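# Move bottle LB from fridge bin to bench, close fridge

## Task

Find which of the two bottles in the refrigerator's bin carries the letters LB; lift that one out and set it upright on the bench, keep the other bottle upright inside the refrigerator, and close the refrigerator door. If no bottle is marked LB, take neither out, close the door, and press the CALL key on the operator panel far enough that it latches down. A mistaken call is permanent.

## Robot and tools

Robot: two UR12e-type arms, left_arm and right_arm, each on its own carriage (left_rail and right_rail) sharing one floor track. Each has a Robotiq 140 gripper and a wrist camera. The left gripper's fingers can fold when pushed: grip with the outer quarter of the pads near the fingertips, or a narrow part may be held loosely, and pressing fingertips onto a surface folds them quietly. The right gripper's fingers are rigid.

Scene frame: fixed to the table, table top z = 0, +z up, +x the way the arms face, +y to their left. The track runs along y at x = 0 (y = 0 at its middle); the table starts at x = 0.17 m. left_rail is always the +y carriage. An arm base sits at x = 0, y = its carriage position_m, z = 0.04 m. Positions in metres, velocities m/s and rad/s, orientation as quaternion wxyz. Reported hand poses can be a few cm off.

execute_actions: arguments actions (a list holding one action, or empty) and optional cameras (names, ["all"], or []). Images arrive only for an empty action list or when cameras names them. An action may contain rows, steps, until, and device commands.
- rows: up to 15 rows; each row is one control step of 1/30 s and has 18 numbers, all in [-1, 1]. Order: left_arm's 6 joint values (shoulder pan, shoulder lift, elbow, wrist 1, wrist 2, wrist 3), then left gripper position, force_limit, speed; then the same 9 for right_arm. Joint values are offsets, not poses: each is measured from that arm's Joint targets at the start of the action (not from the previous row), scaled so 1.0 = 1.481 rad for pan and lift, 2.222 rad for the other four. Repeating an offset in a new call moves further. Joint ranges: elbow ±3.142 rad, all others ±6.283 rad; asking more than 0.010 rad beyond a range refuses the call.
- Gripper numbers are absolute commands: position +1 fully open (140 mm), about -0.8 pads touch, -1 closes until blocked. force_limit -1 to +1 (about 14 N to 58 N at slow close); speed -1 to +1 (about 30 to 250 mm/s); faster closes squeeze harder. To leave a gripper unchanged, resend its previous three numbers (0 is a real command).
- steps: 1 to 450, at least the number of rows, default 15. After the rows, arms keep heading to the last target. Big moves may need several calls because joint speed and lead are capped.
- Device commands: {"left_rail": {"position_m": x}} sets a goal position (left_rail -0.8 to 1.5 m, right_rail -1.5 to 0.8 m), plus speed_m_s 0.01 to 1 and acceleration_factor 0.1 to 1; {"stop": true} brakes. Carriages must stay about 0.78 m apart. After sending a position, wait with {"steps": n, "until": {"left_rail": {"position_status": ["!=", "moving"]}}}; let it arrive before aiming the arm. Rows never move a carriage, but the arm rides along with it.
- until: conditions on rail fields, numbers need a comparison like [">=", 0.5]; also {"all": {"status": "ended"}} or {"any": {"status": "ended"}}.

Results: Joint positions and Joint velocities per arm (rail m, then six joints in rad); Joint targets (the baseline for your next offsets); end_effector_position (the point between closed pads; fingertips reach about 33 mm past it), Tool commands, object_status (0 moving, 1 blocked opening, 2 blocked closing = likely holding, 3 reached position or pads met), position_measured in counts (3 open, 230 pads met), wrist force/torque in the gripper's own axes, joint torques, rail position_status (moving, done, contact_stop, time_out, stopped, stopped_with_arm, stopped_for_other_arm, stopped_for_other_carriage) and position_answer (taken/not_taken). "joint command not followed" means the clearance check altered targets; "joint sent to its limit" means a joint hit its end. MOTOR HOT warns of overheating.

zoom_image: camera (cam_high, cam_bench_left, cam_bench_mid, cam_bench_right, cam_left_wrist, cam_right_wrist) and region [x0, y0, x1, y1] in pixels, at most 504 by 504; use it to read the bottle lettering. zero_wrist_force: arm; tares that arm's force sensor. read_manual: licence text only. finished_scene: ends the scene irreversibly; the result must hold without the robot.

Order: look and read labels; if LB exists, grasp it, lift clear of the bin without toppling the other bottle, place it upright on the bench, release gently; then close the door. Otherwise close the door and press CALL until it latches.

Avoid: dropping or flinging objects, anything ending off the table or on the track strip, hitting fixed things hard, arms touching each other, grippers closing on the other arm, forces near 150 N or joint torque limits (wrist joints 47.5 N m) which stop an arm for 10 s, and heavy loads held off-centre.

Each tool is called after "Call:" as name([rows], argument=value, ...), one row to a line, values as JSON.

## Session

Call:
execute_actions(actions=[])

Scene clock: 0.00 s.
left_arm: end_effector_position=(+0.3563, +1.4026, +0.5790) position_measured=3 object_status=3 end_effector_quat_wxyz=(+0.000, +0.000, +1.000, +0.000) | right_arm: end_effector_position=(+0.3563, -1.3054, +0.5790) position_measured=3 object_status=3 end_effector_quat_wxyz=(+0.000, +0.000, +1.000, +0.000)
Joint positions: left_arm=[1.324 -0.281 -2.157 1.821 -1.235 -1.571 -0.28] | right_arm=[-1.384 -0.281 -2.157 1.821 -1.235 -1.571 -0.28]
Joint velocities: within noise
Joint torques (N m): no reading
Wrist force (N): no reading
Wrist torque (N m): no reading
Wrist force, peak (N): no reading
Joint targets: left_arm=[1.324 -0.281 -2.157 1.821 -1.235 -1.571 -0.280] | right_arm=[-1.384 -0.281 -2.157 1.821 -1.235 -1.571 -0.280]
Tool commands: left_gripper/position=+1.0 left_gripper/force_limit=+1.0 left_gripper/speed=+1.0 right_gripper/position=+1.0 right_gripper/force_limit=+1.0 right_gripper/speed=+1.0
left_rail: position_m=1.324 position_status=done
right_rail: position_m=-1.384 position_status=done

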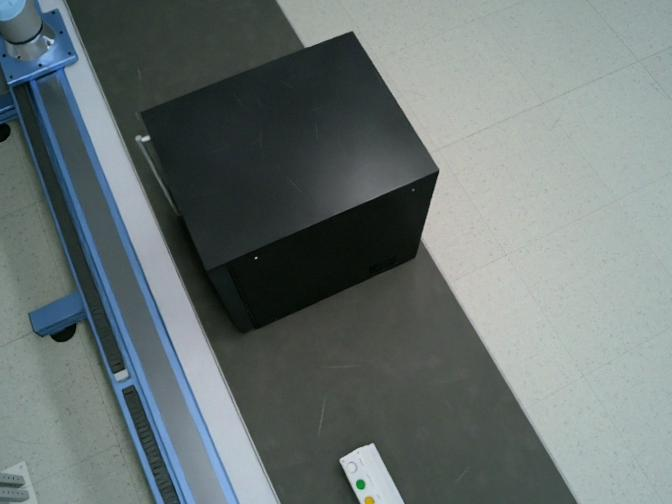

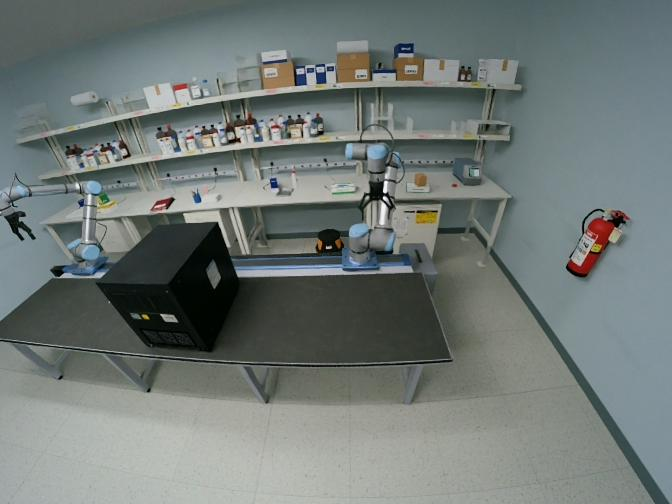

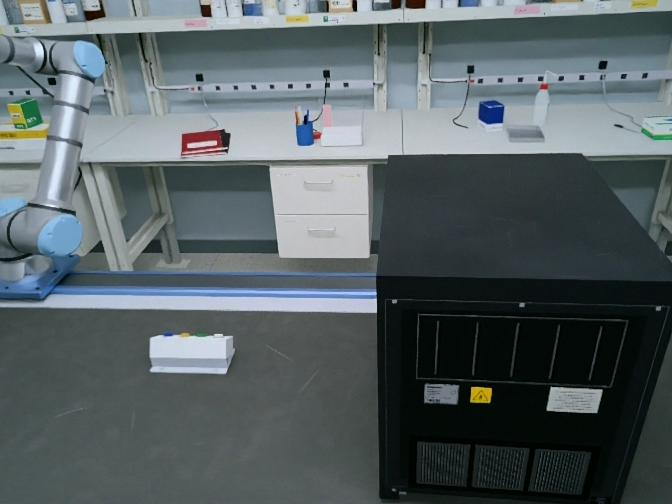

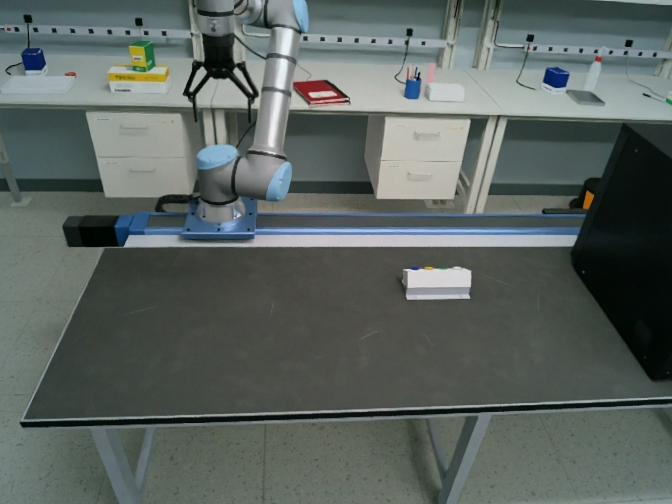

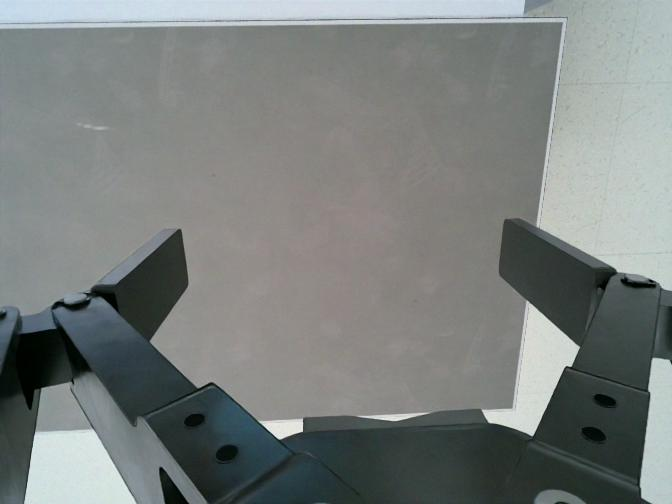

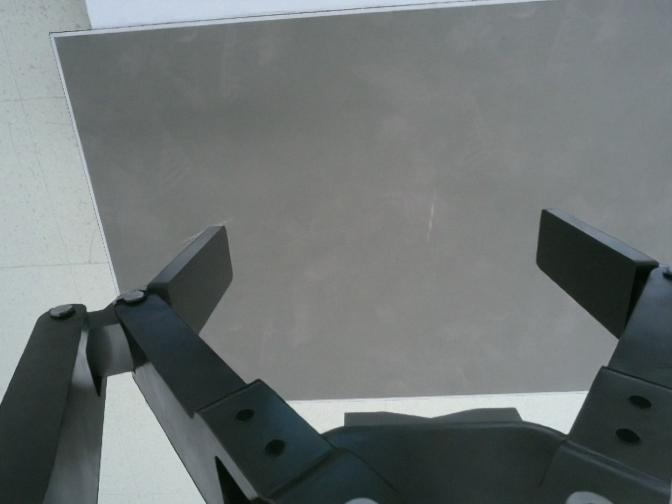

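Call:
zoom_image(camera="cam_high", region=[100, 80, 280, 340])

Call:
zoom_image(camera="cam_bench_left", region=[60, 200, 260, 370])

Call:
zoom_image(camera="cam_high", region=[330, 430, 430, 504])

Scaled by 1.938 from the camera's 672x504 image, which has a finer 960x720 frame.

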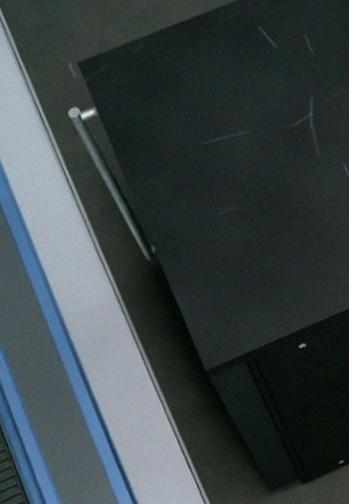

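Scaled by 2.520 from the camera's 672x504 image, which has a finer 960x720 frame.

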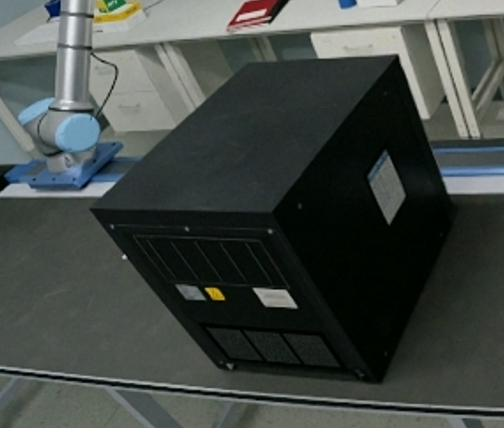

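Scaled by 5.040 from the camera's 672x504 image, which has a finer 960x720 frame.

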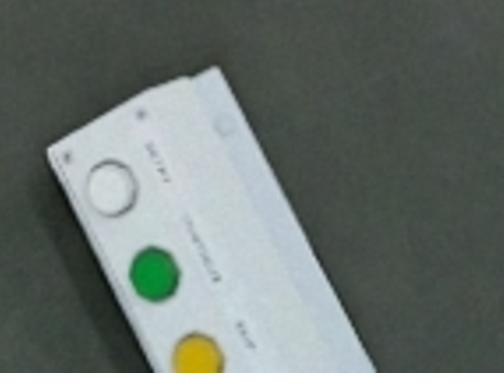

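Call:
execute_actions([
  {"left_rail":{"position_m":1.12},"rows":[[-1,0,0,-0.65,0.3,0.126,1,1,1,0,0,0,0,0,0,1,1,1]],"steps":60},
])

Call:
execute_actions([
  {"rows":[[-0.2244,0.919,-0.0158,-0.653,0.6424,0,1,1,1,0,0,0,0,0,0,1,1,1]],"steps":60},
], cameras=["all"])

Scene clock: 6.33 s.
left_arm: end_effector_position=(+0.2863, +0.5743, +1.0047) position_measured=3 object_status=3 end_effector_quat_wxyz=(+0.587, +0.409, +0.618, -0.326) | right_arm: end_effector_position=(+0.3563, -1.3054, +0.5790) position_measured=3 object_status=3 end_effector_quat_wxyz=(+0.000, +0.000, +1.000, +0.000)
Joint positions: left_arm=[1.12 -1.762 -2.157 1.821 -2.679 -0.904 -0.001] | right_arm=[-1.384 -0.281 -2.157 1.821 -1.235 -1.571 -0.281]
Joint torques (N m): left_arm=[-11.54 -0.24 -50.78 -6 2.5 3.5] | right_arm=[-1.28 1.77 -50.37 -4.86 0.14 0.37]
Wrist force (N): left_arm=[-1.9 -1.9 0.3] | right_arm=[-0.2 -0.6 -0.2]
Wrist torque (N m): left_arm=[-0.93 0.22 -0.27] | right_arm=[-0.14 0.03 0.00]
Wrist force, peak (N): left_arm=[-3.7 -13.0 3.0] | right_arm=[-0.9 -1.0 0.0]
Joint targets: left_arm=[1.120 -1.762 -2.157 1.821 -2.679 -0.904 -0.001] | right_arm=[-1.384 -0.281 -2.157 1.821 -1.235 -1.571 -0.280]
left_rail: position_m=1.120 position_status=done
right_rail: position_m=-1.384 position_status=done

Scene clock: 8.53 s.
left_arm: end_effector_position=(+0.1203, +0.3898, +0.3005) position_measured=3 object_status=3 end_effector_quat_wxyz=(+0.707, +0.000, +0.707, +0.000) | right_arm: end_effector_position=(+0.3563, -1.3054, +0.5790) position_measured=3 object_status=3 end_effector_quat_wxyz=(+0.000, +0.000, +1.000, +0.000)
Joint positions: left_arm=[1.12 -2.094 -0.795 1.786 -4.13 0.523 -0.001] | right_arm=[-1.384 -0.281 -2.157 1.821 -1.235 -1.571 -0.281]
Joint torques (N m): left_arm=[-12.12 -75.45 -27.79 -1.16 3.17 2.32] | right_arm=[-3.6 1.5 -50.46 -4.57 0.31 0.37]
Wrist force (N): left_arm=[-2.1 -1.8 0.9] | right_arm=[-0.2 0.0 -0.3]
Wrist torque (N m): left_arm=[-0.93 0.28 -0.23] | right_arm=[0.01 0.03 0.00]
Wrist force, peak (N): left_arm=[-3.7 20.5 -15.4] | right_arm=[-0.9 -0.8 0.2]
Joint targets: left_arm=[1.120 -2.094 -0.795 1.786 -4.130 0.523 -0.001] | right_arm=[-1.384 -0.281 -2.157 1.821 -1.235 -1.571 -0.280]
left_rail: position_m=1.120 position_status=done
right_rail: position_m=-1.384 position_status=done
camera_calibration:
cam_left_wrist: T_world_to_cam=[[-0.0514456, 0.998519, 0.0177237, -0.381467], [-0.339752, -0.0341877, 0.939894, -0.231799], [0.939107, 0.0423318, 0.341007, -0.0469871], [0, 0, 0, 1]] pos_world=[-0.0542531, 0.374966, 0.240651]

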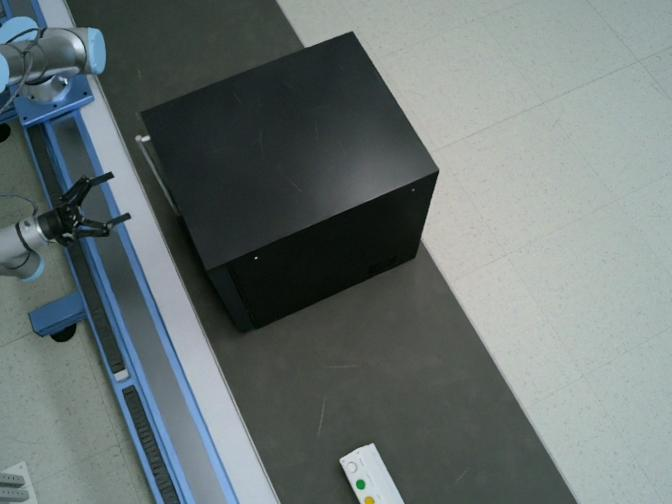

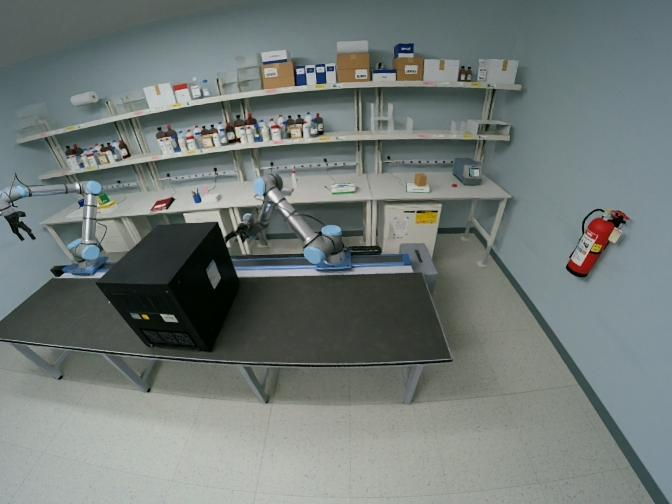

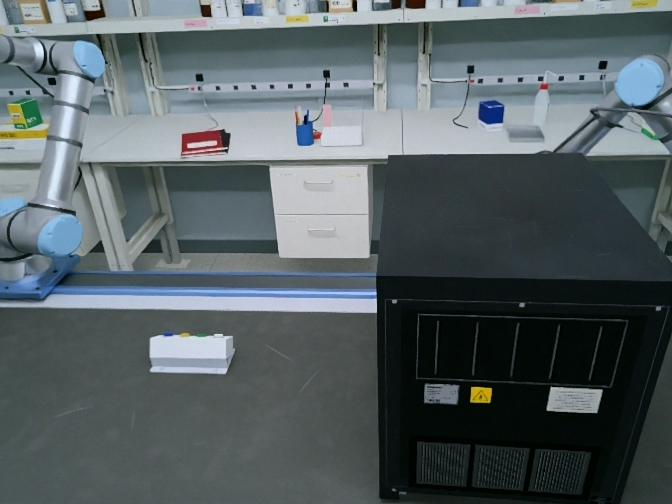

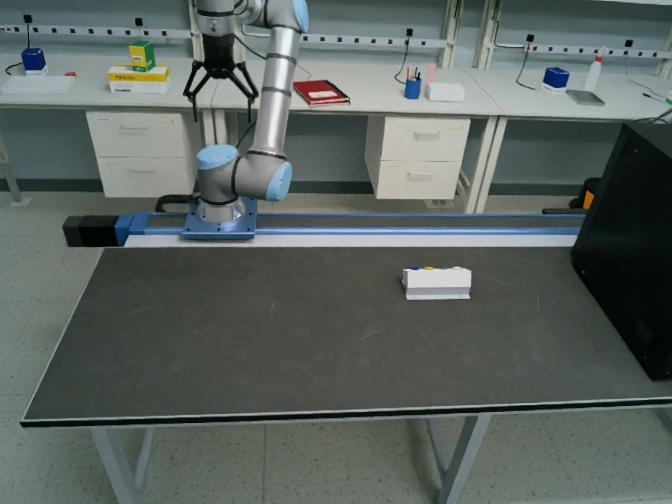

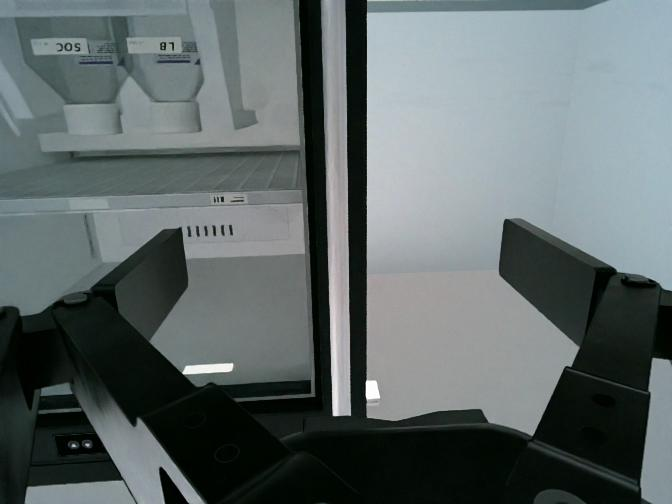

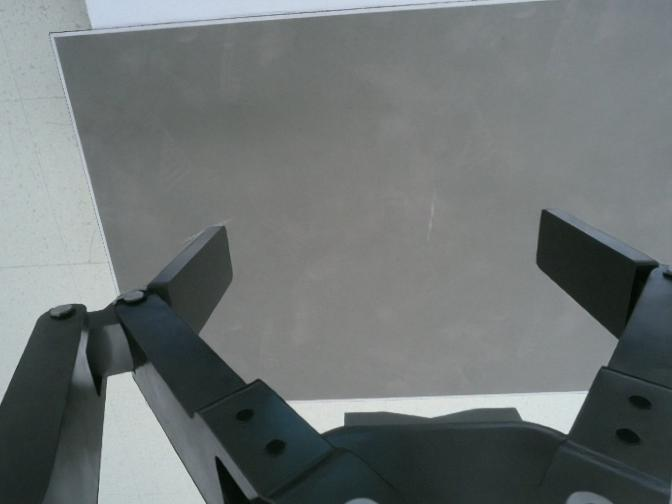

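Call:
zoom_image(camera="cam_left_wrist", region=[0, 0, 370, 270])

Call:
zoom_image(camera="cam_left_wrist", region=[0, 20, 240, 140])

Call:
zoom_image(camera="cam_left_wrist", region=[0, 250, 400, 504])

Scaled by 1.362 from the camera's 672x504 image, which has a finer 960x720 frame.

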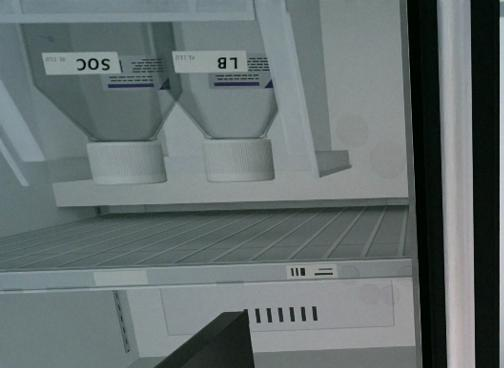

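Scaled by 2.100 from the camera's 672x504 image, which has a finer 960x720 frame.

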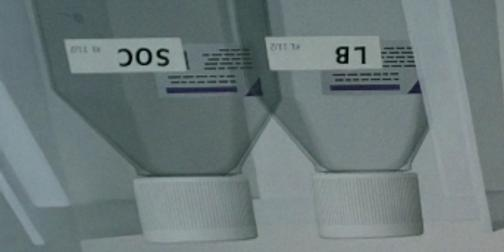

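Scaled by 1.260 from the camera's 672x504 image, which has a finer 960x720 frame.

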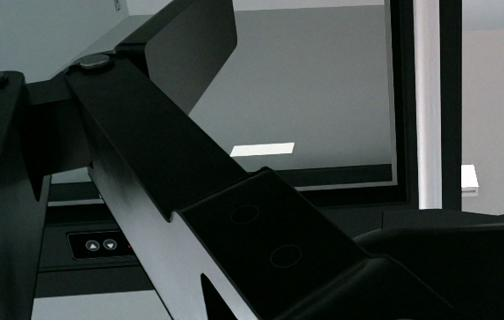

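Call:
execute_actions([
  {"rows":[[0.0897,-0.0149,0.0226,-0.0138,-0.0597,0,1,1,1,0,0,0,0,0,0,1,1,1]],"steps":40},
], cameras=["cam_high","cam_left_wrist"])

Call:
zoom_image(camera="cam_high", region=[60, 80, 260, 260])

Scene clock: 11.33 s.
left_arm: end_effector_position=(+0.2279, +0.3889, +0.3008) position_measured=3 object_status=3 end_effector_quat_wxyz=(+0.707, +0.000, +0.707, +0.000) | right_arm: end_effector_position=(+0.3563, -1.3054, +0.5790) position_measured=3 object_status=3 end_effector_quat_wxyz=(+0.000, +0.000, +1.000, +0.000)
Joint positions: left_arm=[1.12 -1.961 -0.818 1.836 -4.161 0.391 -0.001] | right_arm=[-1.384 -0.281 -2.157 1.821 -1.235 -1.571 -0.281]
Joint torques (N m): left_arm=[9.99 -101.89 -14.19 -1.75 -2.64 0.13] | right_arm=[-3.38 1.4 -50.98 -4.89 0.1 0.55]
Wrist force (N): left_arm=[-2.5 -2.2 0.2] | right_arm=[0.1 -0.5 -0.1]
Wrist torque (N m): left_arm=[-1.05 0.36 -0.17] | right_arm=[-0.11 -0.02 0.00]
Wrist force, peak (N): left_arm=[-4.4 0.5 -23.5] | right_arm=[-0.7 -0.9 -0.3]
Joint targets: left_arm=[1.120 -1.961 -0.818 1.836 -4.161 0.391 -0.001] | right_arm=[-1.384 -0.281 -2.157 1.821 -1.235 -1.571 -0.280]
left_rail: position_m=1.120 position_status=done
right_rail: position_m=-1.384 position_status=done
camera_calibration:
cam_left_wrist: T_world_to_cam=[[-0.0516504, 0.998543, 0.0156023, -0.374429], [-0.33866, -0.0322106, 0.940357, -0.196664], [0.93949, 0.043286, 0.33983, -0.148261], [0, 0, 0, 1]] pos_world=[0.053348, 0.373966, 0.24116]
Images, in order (width x height): cam_high 672x504, cam_left_wrist 672x504.

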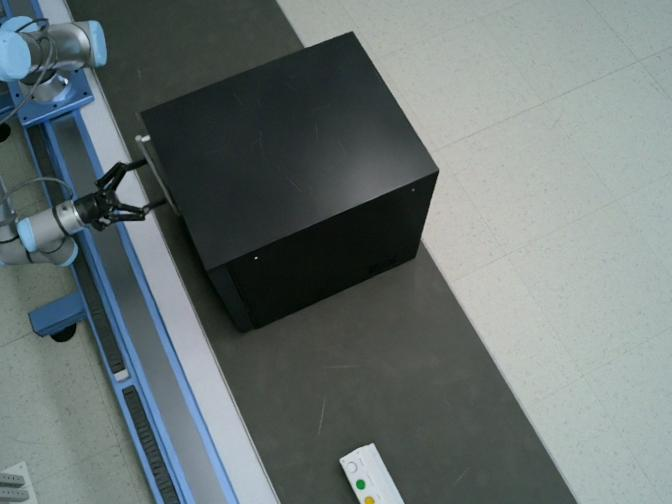

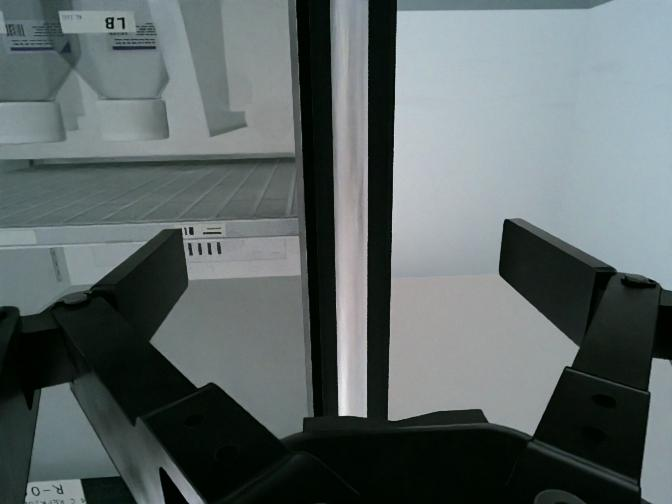

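Scaled by 2.520 from the camera's 672x504 image, which has a finer 960x720 frame.

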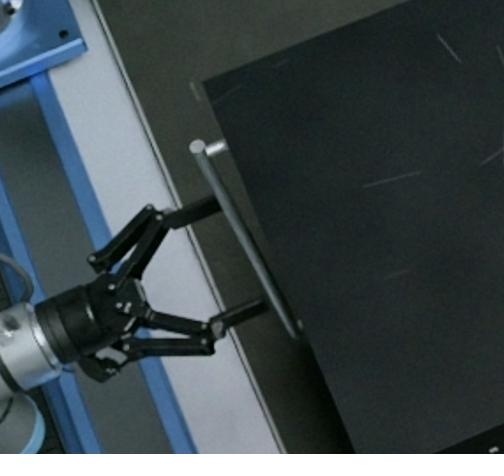

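Call:
execute_actions([
  {"rows":[[0,0,0,0,0,0,-1,-0.5,-0.7,0,0,0,0,0,0,1,1,1]],"steps":120},
], cameras=["cam_high","cam_left_wrist"])

Call:
zoom_image(camera="cam_high", region=[60, 80, 260, 260])

Scene clock: 15.90 s.
left_arm: end_effector_position=(+0.2280, +0.3890, +0.3008) position_measured=202 object_status=2 end_effector_quat_wxyz=(+0.707, +0.000, +0.707, +0.000) | right_arm: end_effector_position=(+0.3563, -1.3054, +0.5790) position_measured=3 object_status=3 end_effector_quat_wxyz=(+0.000, +0.000, +1.000, +0.000)
Joint positions: left_arm=[1.12 -1.961 -0.818 1.836 -4.161 0.391 -0.001] | right_arm=[-1.384 -0.281 -2.157 1.821 -1.235 -1.571 -0.281]
Joint torques (N m): left_arm=[5.95 -68.84 -45.29 6.32 -15.19 -1] | right_arm=[-2.81 1.41 -49.58 -4.99 0.12 0.14]
Wrist force (N): left_arm=[-9.9 31.8 -11.5] | right_arm=[-0.4 -0.8 -0.3]
Wrist torque (N m): left_arm=[-1.65 0.28 -0.13] | right_arm=[-0.18 0.08 0.00]
Wrist force, peak (N): left_arm=[-10.2 32.0 -11.3] | right_arm=[-0.6 -1.0 0.6]
Joint targets: left_arm=[1.120 -1.961 -0.818 1.836 -4.161 0.391 -0.001] | right_arm=[-1.384 -0.281 -2.157 1.821 -1.235 -1.571 -0.280]
left_rail: position_m=1.120 position_status=done
right_rail: position_m=-1.384 position_status=done
camera_calibration:
cam_left_wrist: T_world_to_cam=[[-0.0516504, 0.998543, 0.0156023, -0.374429], [-0.33866, -0.0322106, 0.940357, -0.196664], [0.93949, 0.043286, 0.33983, -0.148261], [0, 0, 0, 1]] pos_world=[0.053348, 0.373966, 0.24116]
Images, in order (width x height): cam_high 672x504, cam_left_wrist 672x504.

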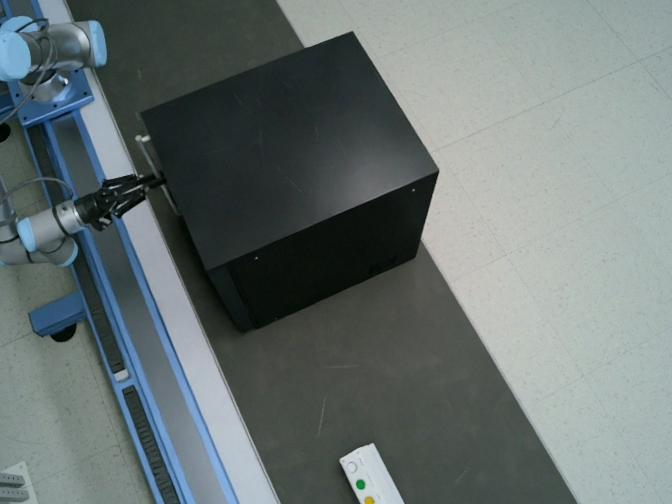

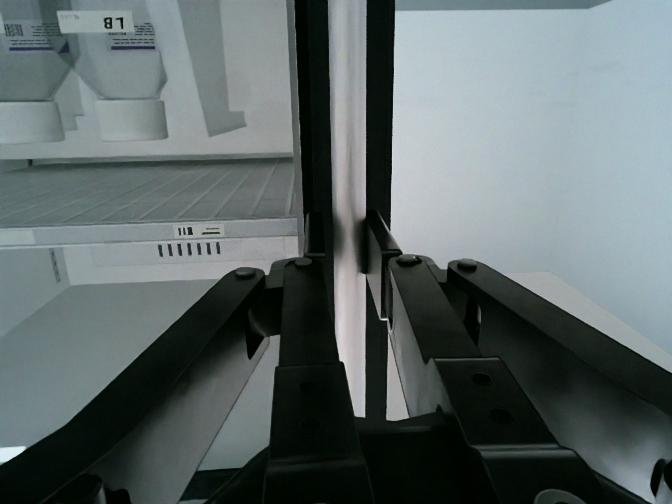

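Scaled by 2.520 from the camera's 672x504 image, which has a finer 960x720 frame.

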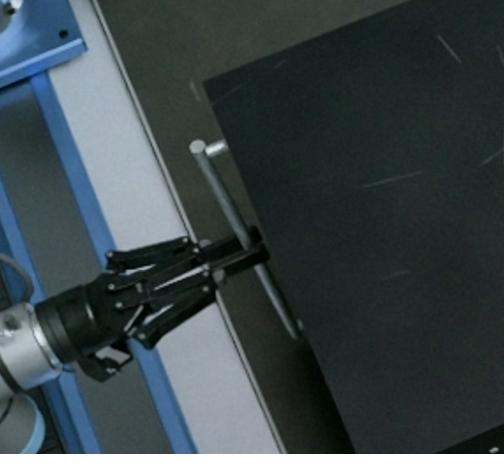

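Call:
execute_actions([
  {"rows":[
[-0.0016,0.003,-0.0045,0.0026,0.0052,0,-1,-0.5,-0.7,0,0,0,0,0,0,1,1,1],
[-0.0033,0.0058,-0.009,0.0052,0.0105,0,-1,-0.5,-0.7,0,0,0,0,0,0,1,1,1],
[-0.0049,0.0088,-0.0135,0.0078,0.0157,0,-1,-0.5,-0.7,0,0,0,0,0,0,1,1,1],
[-0.0065,0.0117,-0.018,0.0104,0.021,0,-1,-0.5,-0.7,0,0,0,0,0,0,1,1,1],
[-0.0081,0.0146,-0.0225,0.013,0.0262,0,-1,-0.5,-0.7,0,0,0,0,0,0,1,1,1],
[-0.0098,0.0175,-0.027,0.0156,0.0315,0,-1,-0.5,-0.7,0,0,0,0,0,0,1,1,1],
[-0.0114,0.0204,-0.0315,0.0182,0.0367,0,-1,-0.5,-0.7,0,0,0,0,0,0,1,1,1],
[-0.013,0.0234,-0.036,0.0208,0.042,0,-1,-0.5,-0.7,0,0,0,0,0,0,1,1,1],
[-0.0146,0.0263,-0.0405,0.0234,0.0473,0,-1,-0.5,-0.7,0,0,0,0,0,0,1,1,1],
[-0.0163,0.0292,-0.045,0.026,0.0525,0,-1,-0.5,-0.7,0,0,0,0,0,0,1,1,1],
[-0.0179,0.0321,-0.0495,0.0286,0.0578,0,-1,-0.5,-0.7,0,0,0,0,0,0,1,1,1],
[-0.0195,0.035,-0.054,0.0312,0.063,0,-1,-0.5,-0.7,0,0,0,0,0,0,1,1,1],
[-0.0211,0.038,-0.0585,0.0338,0.0682,0,-1,-0.5,-0.7,0,0,0,0,0,0,1,1,1],
[-0.0228,0.0409,-0.063,0.0364,0.0735,0,-1,-0.5,-0.7,0,0,0,0,0,0,1,1,1],
[-0.0244,0.0438,-0.0676,0.0391,0.0788,0,-1,-0.5,-0.7,0,0,0,0,0,0,1,1,1]],"steps":30},
], cameras=["cam_high","cam_left_wrist"])

Call:
zoom_image(camera="cam_high", region=[60, 80, 260, 260])

Scene clock: 34.00 s.
left_arm: end_effector_position=(+0.1699, +0.3781, +0.3003) position_measured=207 object_status=2 end_effector_quat_wxyz=(+0.706, -0.049, +0.705, +0.049) | right_arm: end_effector_position=(+0.3563, -1.3054, +0.5790) position_measured=3 object_status=3 end_effector_quat_wxyz=(+0.000, +0.000, +1.000, +0.000)
Joint positions: left_arm=[1.12 -1.997 -0.753 1.686 -4.074 0.566 -0.001] | right_arm=[-1.384 -0.281 -2.157 1.821 -1.235 -1.571 -0.281]
Joint torques (N m): left_arm=[-10.06 -73.57 -49.86 6.65 -12.4 -1.34] | right_arm=[-2.45 3.3 -51.43 -4.51 -0.13 0.8]
Wrist force (N): left_arm=[-12.5 39.9 -2.3] | right_arm=[-0.6 -0.8 -0.2]
Wrist torque (N m): left_arm=[-1.58 0.23 -0.21] | right_arm=[-0.17 0.13 0.00]
Wrist force, peak (N): left_arm=[-34.4 66.1 -4.4] | right_arm=[-0.5 -1.2 0.0]
Joint targets: left_arm=[1.120 -1.997 -0.753 1.686 -4.074 0.566 -0.001] | right_arm=[-1.384 -0.281 -2.157 1.821 -1.235 -1.571 -0.280]
left_rail: position_m=1.120 position_status=done
right_rail: position_m=-1.384 position_status=done
camera_calibration:
cam_left_wrist: T_world_to_cam=[[-0.189505, 0.981734, 0.0169259, -0.337242], [-0.331482, -0.0801936, 0.940047, -0.199107], [0.924233, 0.172534, 0.340624, -0.139673], [0, 0, 0, 1]] pos_world=[-0.000819238, 0.339213, 0.240454]
Images, in order (width x height): cam_high 672x504, cam_left_wrist 672x504.

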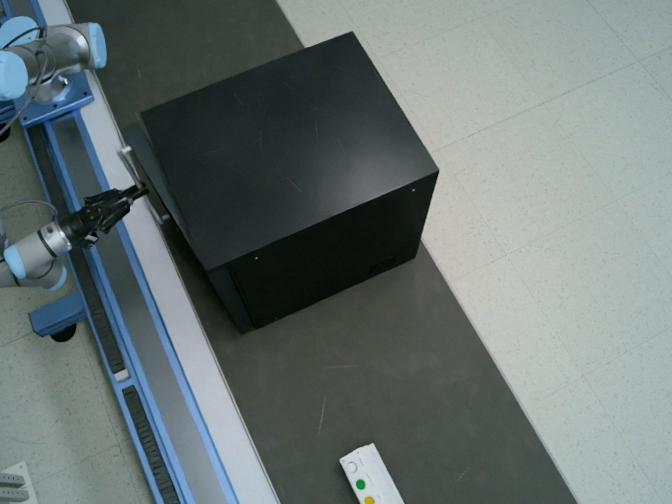

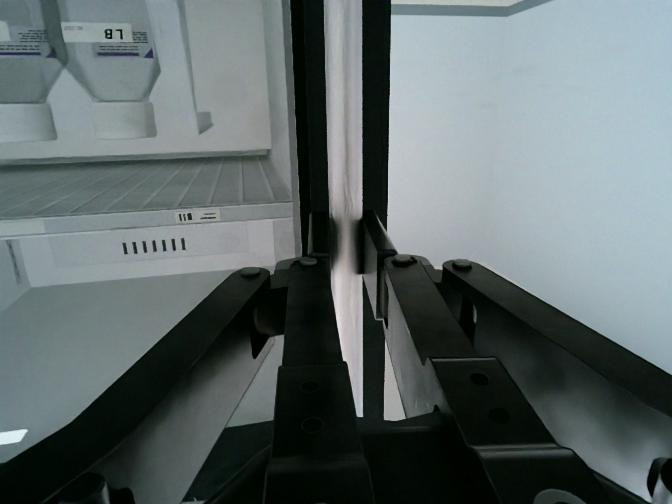

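Scaled by 2.520 from the camera's 672x504 image, which has a finer 960x720 frame.

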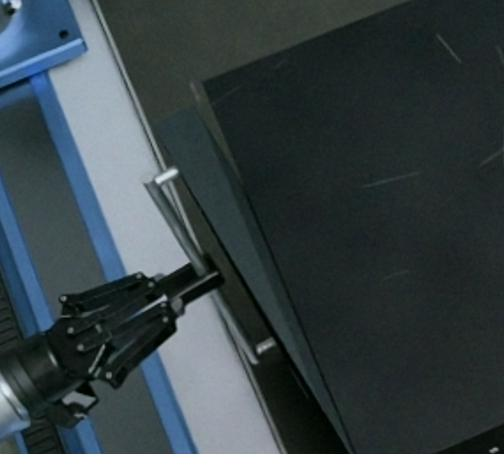

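Call:
execute_actions([
  {"left_rail":{"position_m":1.125},"rows":[
[-0.0015,0.0076,-0.0116,0.0065,0.0098,0,-1,-0.5,-0.7,0,0,0,0,0,0,1,1,1],
[-0.003,0.0153,-0.0232,0.013,0.0196,0,-1,-0.5,-0.7,0,0,0,0,0,0,1,1,1],
[-0.0044,0.0229,-0.0347,0.0194,0.0294,0,-1,-0.5,-0.7,0,0,0,0,0,0,1,1,1],
[-0.0059,0.0306,-0.0463,0.0259,0.0393,0,-1,-0.5,-0.7,0,0,0,0,0,0,1,1,1],
[-0.0074,0.0382,-0.0579,0.0324,0.0491,0,-1,-0.5,-0.7,0,0,0,0,0,0,1,1,1],
[-0.0088,0.0458,-0.0695,0.0389,0.0589,0,-1,-0.5,-0.7,0,0,0,0,0,0,1,1,1],
[-0.0103,0.0535,-0.081,0.0453,0.0687,0,-1,-0.5,-0.7,0,0,0,0,0,0,1,1,1],
[-0.0118,0.0611,-0.0926,0.0518,0.0785,0,-1,-0.5,-0.7,0,0,0,0,0,0,1,1,1],
[-0.0118,0.0705,-0.1064,0.0594,0.0875,0,-1,-0.5,-0.7,0,0,0,0,0,0,1,1,1],
[-0.0118,0.0799,-0.1202,0.0669,0.0965,0,-1,-0.5,-0.7,0,0,0,0,0,0,1,1,1],
[-0.0118,0.0893,-0.134,0.0745,0.1055,0,-1,-0.5,-0.7,0,0,0,0,0,0,1,1,1],
[-0.0118,0.0987,-0.1479,0.082,0.1144,0,-1,-0.5,-0.7,0,0,0,0,0,0,1,1,1],
[-0.0118,0.1081,-0.1617,0.0896,0.1234,0,-1,-0.5,-0.7,0,0,0,0,0,0,1,1,1],
[-0.0118,0.1175,-0.1755,0.0971,0.1324,0,-1,-0.5,-0.7,0,0,0,0,0,0,1,1,1],
[-0.0118,0.1269,-0.1893,0.1047,0.1414,0,-1,-0.5,-0.7,0,0,0,0,0,0,1,1,1]],"steps":30},
], cameras=["cam_high","cam_left_wrist"])

Scene clock: 35.83 s.
left_arm: end_effector_position=(+0.0559, +0.3319, +0.3002) position_measured=208 object_status=2 end_effector_quat_wxyz=(+0.691, -0.153, +0.690, +0.153) | right_arm: end_effector_position=(+0.3563, -1.3054, +0.5790) position_measured=3 object_status=3 end_effector_quat_wxyz=(+0.000, +0.000, +1.000, +0.000)
Joint positions: left_arm=[1.125 -2.015 -0.565 1.265 -3.841 0.88 -0.001] | right_arm=[-1.384 -0.281 -2.157 1.821 -1.235 -1.571 -0.281]
Joint torques (N m): left_arm=[-26.44 -114.13 -42.66 7.22 24.01 -1.36] | right_arm=[-2.95 0.39 -50.8 -4.6 0.06 0.63]
Wrist force (N): left_arm=[19.6 -60.2 5.2] | right_arm=[-0.3 -0.5 0.2]
Wrist torque (N m): left_arm=[0.09 0.94 -0.16] | right_arm=[-0.12 0.05 0.00]
Wrist force, peak (N): left_arm=[19.7 -60.2 5.4] | right_arm=[-0.8 -0.9 0.2]
Joint targets: left_arm=[1.125 -2.015 -0.565 1.265 -3.841 0.880 -0.001] | right_arm=[-1.384 -0.281 -2.157 1.821 -1.235 -1.571 -0.280]
left_rail: position_m=1.125 position_status=done
right_rail: position_m=-1.384 position_status=done
camera_calibration:
cam_left_wrist: T_world_to_cam=[[-0.468197, 0.883465, 0.0167871, -0.265262], [-0.293701, -0.17351, 0.940018, -0.211678], [0.833385, 0.435183, 0.340712, -0.108362], [0, 0, 0, 1]] pos_world=[-0.0960571, 0.244778, 0.240354]
Images, in order (width x height): cam_high 672x504, cam_left_wrist 672x504.

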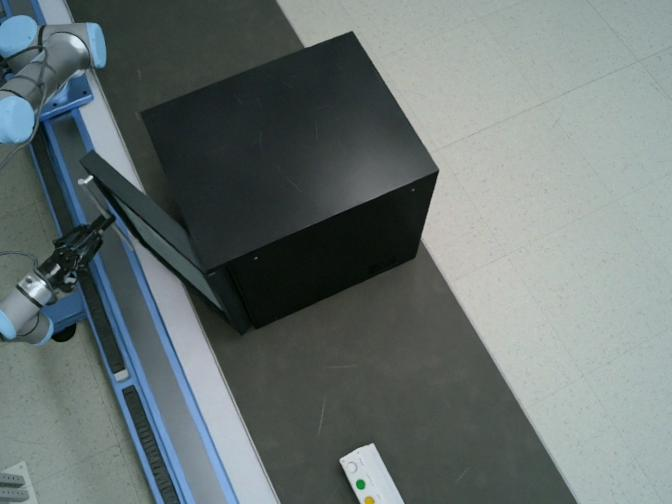

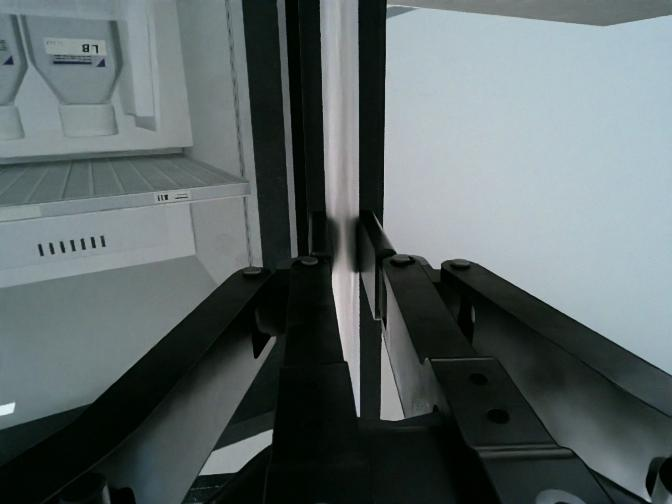

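Call:
execute_actions([
  {"left_rail":{"position_m":1.1222},"rows":[[0,0,0,0,0,0,-1,-0.5,-0.7,0,0,0,0,0,0,1,1,1]],"steps":15},
])

Call:
execute_actions([
  {"rows":[[0,0,0,0,0,0,1,-0.5,-0.3,0,0,0,0,0,0,1,1,1]],"steps":50},
])

Call:
execute_actions([
  {"rows":[[-0.05,0.0783,-0.113,0.0606,0.0336,0,1,-0.5,-0.3,0,0,0,0,0,0,1,1,1]],"steps":25},
])

Call:
execute_actions([
  {"rows":[[0,-0.9797,0.3989,0,0,0,1,-0.5,-0.3,0,0,0,0,0,0,1,1,1]],"steps":50},
], cameras=["cam_high","cam_bench_left"])

Scene clock: 38.23 s.
left_arm: end_effector_position=(+0.0557, +0.3291, +0.3002) position_measured=208 object_status=2 end_effector_quat_wxyz=(+0.691, -0.153, +0.690, +0.153) | right_arm: end_effector_position=(+0.3563, -1.3054, +0.5790) position_measured=3 object_status=3 end_effector_quat_wxyz=(+0.000, +0.000, +1.000, +0.000)
Joint positions: left_arm=[1.122 -2.015 -0.565 1.265 -3.841 0.88 -0.001] | right_arm=[-1.384 -0.281 -2.157 1.821 -1.235 -1.571 -0.281]
Joint torques (N m): left_arm=[10.94 -126.25 -41.99 7.06 -9.98 -1.41] | right_arm=[-3.15 2.43 -51.56 -4.96 -0.13 0.81]
Wrist force (N): left_arm=[2.9 18.5 -0.6] | right_arm=[-0.2 -0.8 -0.1]
Wrist torque (N m): left_arm=[-1.13 0.57 -0.32] | right_arm=[-0.17 0.04 0.00]
Wrist force, peak (N): left_arm=[20.9 -60.8 4.9] | right_arm=[-0.2 -1.4 -0.3]
Joint targets: left_arm=[1.122 -2.015 -0.565 1.265 -3.841 0.880 -0.001] | right_arm=[-1.384 -0.281 -2.157 1.821 -1.235 -1.571 -0.280]
left_rail: position_m=1.122 position_status=done
right_rail: position_m=-1.384 position_status=done

Scene clock: 40.10 s.
left_arm: end_effector_position=(+0.0558, +0.3291, +0.3002) position_measured=3 object_status=3 end_effector_quat_wxyz=(+0.691, -0.153, +0.690, +0.153) | right_arm: end_effector_position=(+0.3563, -1.3054, +0.5790) position_measured=3 object_status=3 end_effector_quat_wxyz=(+0.000, +0.000, +1.000, +0.000)
Joint positions: left_arm=[1.122 -2.015 -0.565 1.265 -3.841 0.88 -0.001] | right_arm=[-1.384 -0.281 -2.157 1.821 -1.235 -1.571 -0.281]
Joint torques (N m): left_arm=[9.84 -114.09 -42.17 -0.25 2.14 -1.54] | right_arm=[-2.6 0.61 -52.25 -4.65 -0.26 0.89]
Wrist force (N): left_arm=[-1.7 -4.4 0.9] | right_arm=[-0.3 -1.0 0.1]
Wrist torque (N m): left_arm=[-1.43 0.19 -0.25] | right_arm=[-0.22 0.07 0.00]
Wrist force, peak (N): left_arm=[2.7 18.5 -0.4] | right_arm=[-0.3 -1.0 0.2]
Joint targets: left_arm=[1.122 -2.015 -0.565 1.265 -3.841 0.880 -0.001] | right_arm=[-1.384 -0.281 -2.157 1.821 -1.235 -1.571 -0.280]
left_rail: position_m=1.122 position_status=done
right_rail: position_m=-1.384 position_status=done

Scene clock: 41.13 s.
left_arm: end_effector_position=(-0.0525, +0.2810, +0.3002) position_measured=3 object_status=3 end_effector_quat_wxyz=(+0.690, -0.153, +0.690, +0.153) | right_arm: end_effector_position=(+0.3563, -1.3054, +0.5790) position_measured=3 object_status=3 end_effector_quat_wxyz=(+0.000, +0.000, +1.000, +0.000)
Joint positions: left_arm=[1.122 -2.089 -0.449 1.014 -3.707 0.954 -0.001] | right_arm=[-1.384 -0.281 -2.157 1.821 -1.235 -1.571 -0.281]
Joint torques (N m): left_arm=[-12.65 -107.98 -51.38 5.67 2.6 -1.28] | right_arm=[-1.67 1.69 -51.85 -4.73 -0.17 0.95]
Wrist force (N): left_arm=[-1.5 -4.5 0.7] | right_arm=[0.1 -0.8 -0.3]
Wrist torque (N m): left_arm=[-1.51 0.06 -0.25] | right_arm=[-0.18 -0.02 0.00]
Wrist force, peak (N): left_arm=[-14.6 -11.0 28.3] | right_arm=[-0.3 -1.1 0.0]
Joint targets: left_arm=[1.122 -2.089 -0.449 1.014 -3.707 0.954 -0.001] | right_arm=[-1.384 -0.281 -2.157 1.821 -1.235 -1.571 -0.280]
left_rail: position_m=1.122 position_status=done
right_rail: position_m=-1.384 position_status=done

Scene clock: 43.00 s.
left_arm: end_effector_position=(+0.2853, +0.8736, +0.7527) position_measured=3 object_status=3 end_effector_quat_wxyz=(+0.531, -0.293, +0.795, +0.001) | right_arm: end_effector_position=(+0.3563, -1.3054, +0.5790) position_measured=3 object_status=3 end_effector_quat_wxyz=(+0.000, +0.000, +1.000, +0.000)
Joint positions: left_arm=[1.122 -2.089 -1.9 1.901 -3.707 0.954 -0.001] | right_arm=[-1.384 -0.281 -2.157 1.821 -1.235 -1.571 -0.281]
Joint torques (N m): left_arm=[-13.21 -26.38 -43.82 1.65 -2.98 -1.37] | right_arm=[-0.44 2.1 -52.06 -4.65 -0.24 1.04]
Wrist force (N): left_arm=[-0.7 -3.6 0.3] | right_arm=[0.1 -0.7 -0.2]
Wrist torque (N m): left_arm=[-1.14 0.00 -0.28] | right_arm=[-0.15 -0.02 -0.01]
Wrist force, peak (N): left_arm=[15.5 -9.4 -6.6] | right_arm=[-0.6 -0.9 -0.2]
Joint targets: left_arm=[1.122 -2.089 -1.900 1.900 -3.707 0.954 -0.001] | right_arm=[-1.384 -0.281 -2.157 1.821 -1.235 -1.571 -0.280]
left_rail: position_m=1.122 position_status=done
right_rail: position_m=-1.384 position_status=done
Images, in order (width x height): cam_high 672x504, cam_bench_left 672x504.

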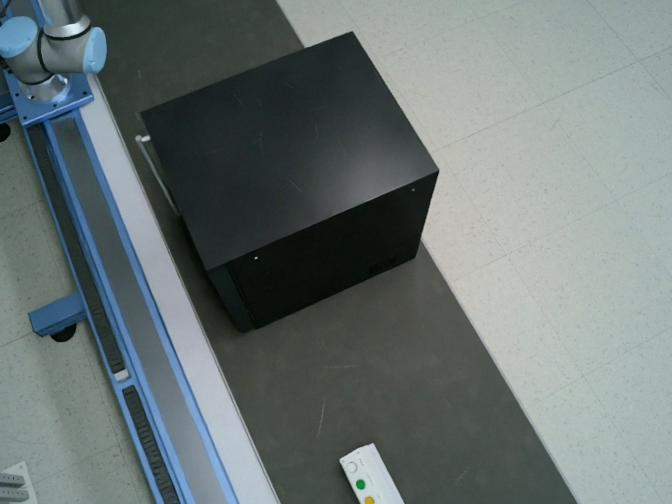

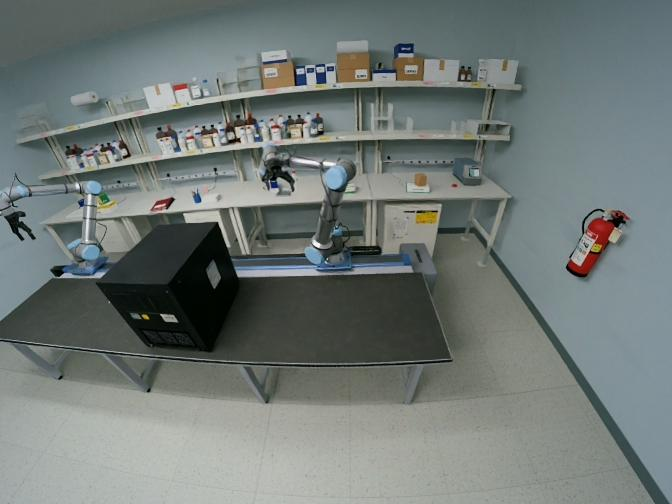

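Call:
execute_actions([
  {"rows":[[-0.0034,0.7454,-0.0515,-0.1904,-0.194,0,1,-0.5,-0.3,0.957,0.7557,-0.594,0.0904,0,0.638,-1,-0.5,-0.5]],"steps":75},
])

Call:
execute_actions([
  {"rows":[[0.0897,-0.0149,0.0226,-0.0138,-0.0597,0,1,-0.5,-0.3,0,0,0,0,0,0,-1,-0.5,-0.5]],"right_rail":{"position_m":-0.55,"acceleration_factor":0.6},"steps":200,"until":{"right_rail":{"position_status":["!=","moving"]}}},
], cameras=["all"])

Scene clock: 49.27 s.
left_arm: end_effector_position=(+0.1204, +0.3921, +0.3007) position_measured=3 object_status=3 end_effector_quat_wxyz=(+0.707, +0.000, +0.707, +0.000) | right_arm: end_effector_position=(+0.2297, -0.4736, +0.6997) position_measured=232 object_status=3 end_effector_quat_wxyz=(+0.000, +0.000, +1.000, +0.000)
Joint positions: left_arm=[1.122 -2.094 -0.796 1.786 -4.13 0.523 -0.001] | right_arm=[-1.384 1.137 -1.037 0.501 -1.034 -1.571 1.137]
Joint torques (N m): left_arm=[10.25 -74.47 -17.06 -1.17 -2.33 -1.61] | right_arm=[17.64 -80.57 -52.45 -3.43 -3.97 1.85]
Wrist force (N): left_arm=[-1.4 -4.8 1.0] | right_arm=[-0.2 -0.4 -0.5]
Wrist torque (N m): left_arm=[-1.60 0.12 -0.23] | right_arm=[-0.07 0.00 -0.25]
Wrist force, peak (N): left_arm=[-16.5 7.4 9.9] | right_arm=[-21.1 20.3 19.0]
Joint targets: left_arm=[1.122 -2.094 -0.796 1.786 -4.130 0.523 -0.001] | right_arm=[-1.384 1.137 -1.037 0.501 -1.034 -1.571 1.137]
left_rail: position_m=1.122 position_status=done
right_rail: position_m=-1.384 position_status=done

Scene clock: 52.80 s.
left_arm: end_effector_position=(+0.2281, +0.3913, +0.3010) position_measured=3 object_status=3 end_effector_quat_wxyz=(+0.707, +0.000, +0.707, +0.000) | right_arm: end_effector_position=(+0.2297, +0.3604, +0.6997) position_measured=232 object_status=3 end_effector_quat_wxyz=(+0.000, +0.000, +1.000, +0.000)
Joint positions: left_arm=[1.122 -1.961 -0.818 1.836 -4.16 0.391 -0.001] | right_arm=[-0.55 1.137 -1.037 0.501 -1.034 -1.571 1.137]
Joint torques (N m): left_arm=[9.95 -100.18 -14.04 -0.99 -2.51 -0.93] | right_arm=[9.37 -108.96 -40.86 -7.17 -2.73 1.93]
Wrist force (N): left_arm=[-2.2 -4.8 0.6] | right_arm=[-0.1 -0.2 0.1]
Wrist torque (N m): left_arm=[-1.62 0.30 -0.17] | right_arm=[-0.02 -0.01 -0.25]
Wrist force, peak (N): left_arm=[-3.3 -1.6 -23.5] | right_arm=[-1.0 -1.2 -0.9]
Joint targets: left_arm=[1.122 -1.961 -0.818 1.836 -4.160 0.391 -0.001] | right_arm=[-0.550 1.137 -1.037 0.501 -1.034 -1.571 1.137]
left_rail: position_m=1.122 position_status=done
right_rail: position_m=-0.550 position_status=done
camera_calibration:
cam_left_wrist: T_world_to_cam=[[-0.0520604, 0.998518, 0.0158776, -0.376752], [-0.33881, -0.0326164, 0.940289, -0.196532], [0.939413, 0.0435723, 0.340006, -0.148763], [0, 0, 0, 1]] pos_world=[0.0535491, 0.376265, 0.241359]
cam_right_wrist: T_world_to_cam=[[0.037856, 0.998738, -0.0330136, -0.324388], [0.941147, -0.0245299, 0.337107, -0.435899], [0.335871, -0.0438321, -0.940887, 0.781565], [0, 0, 0, 1]] pos_world=[0.16002, 0.347543, 0.8716]

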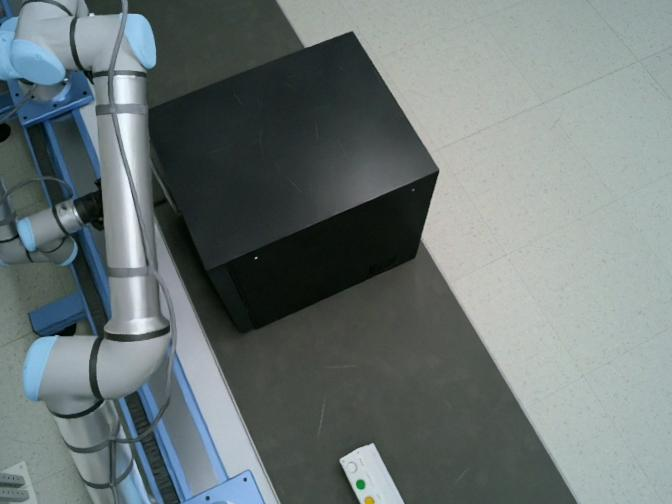

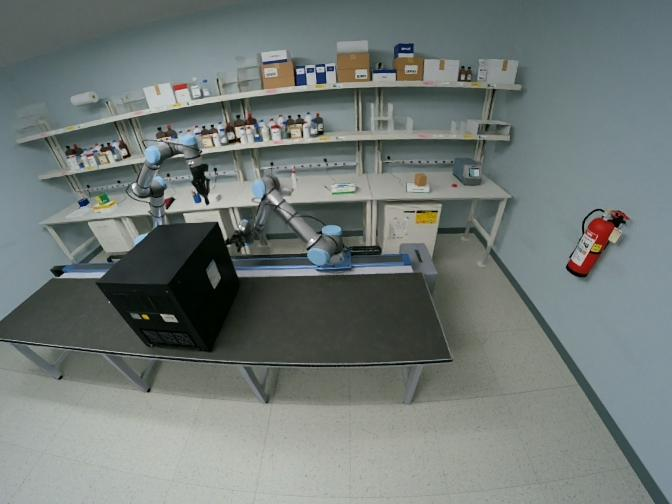

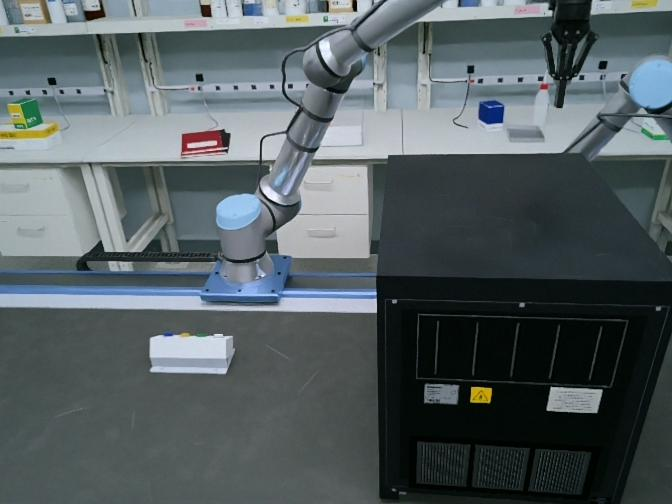

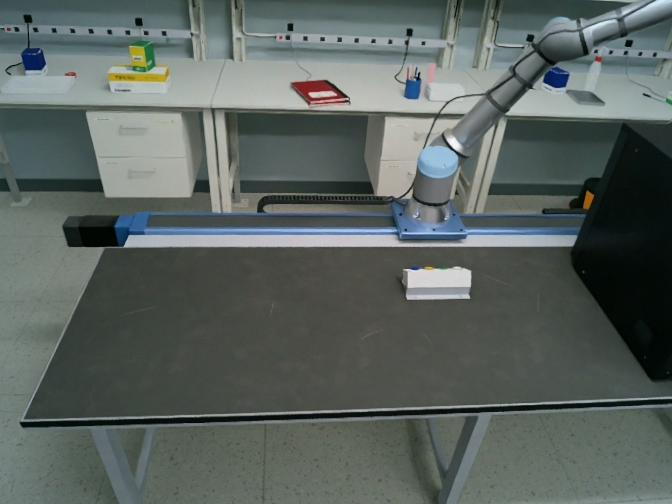

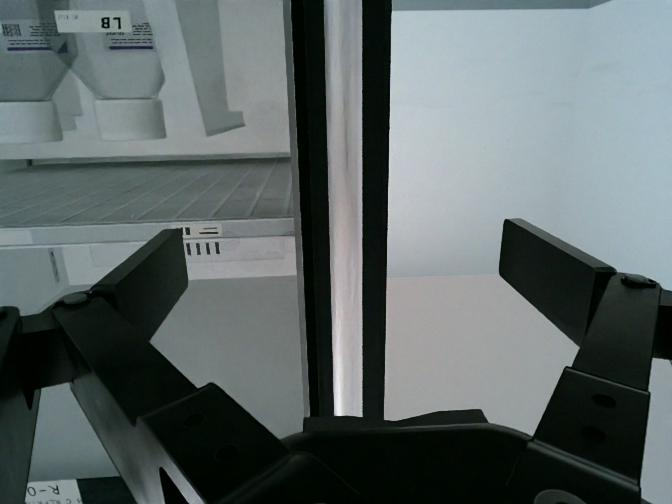

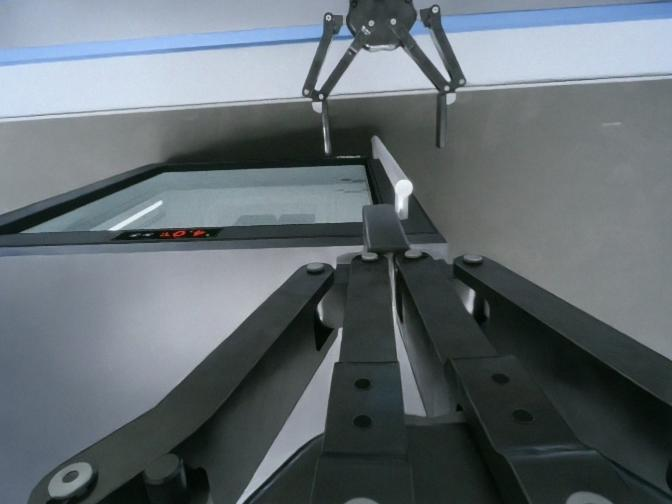

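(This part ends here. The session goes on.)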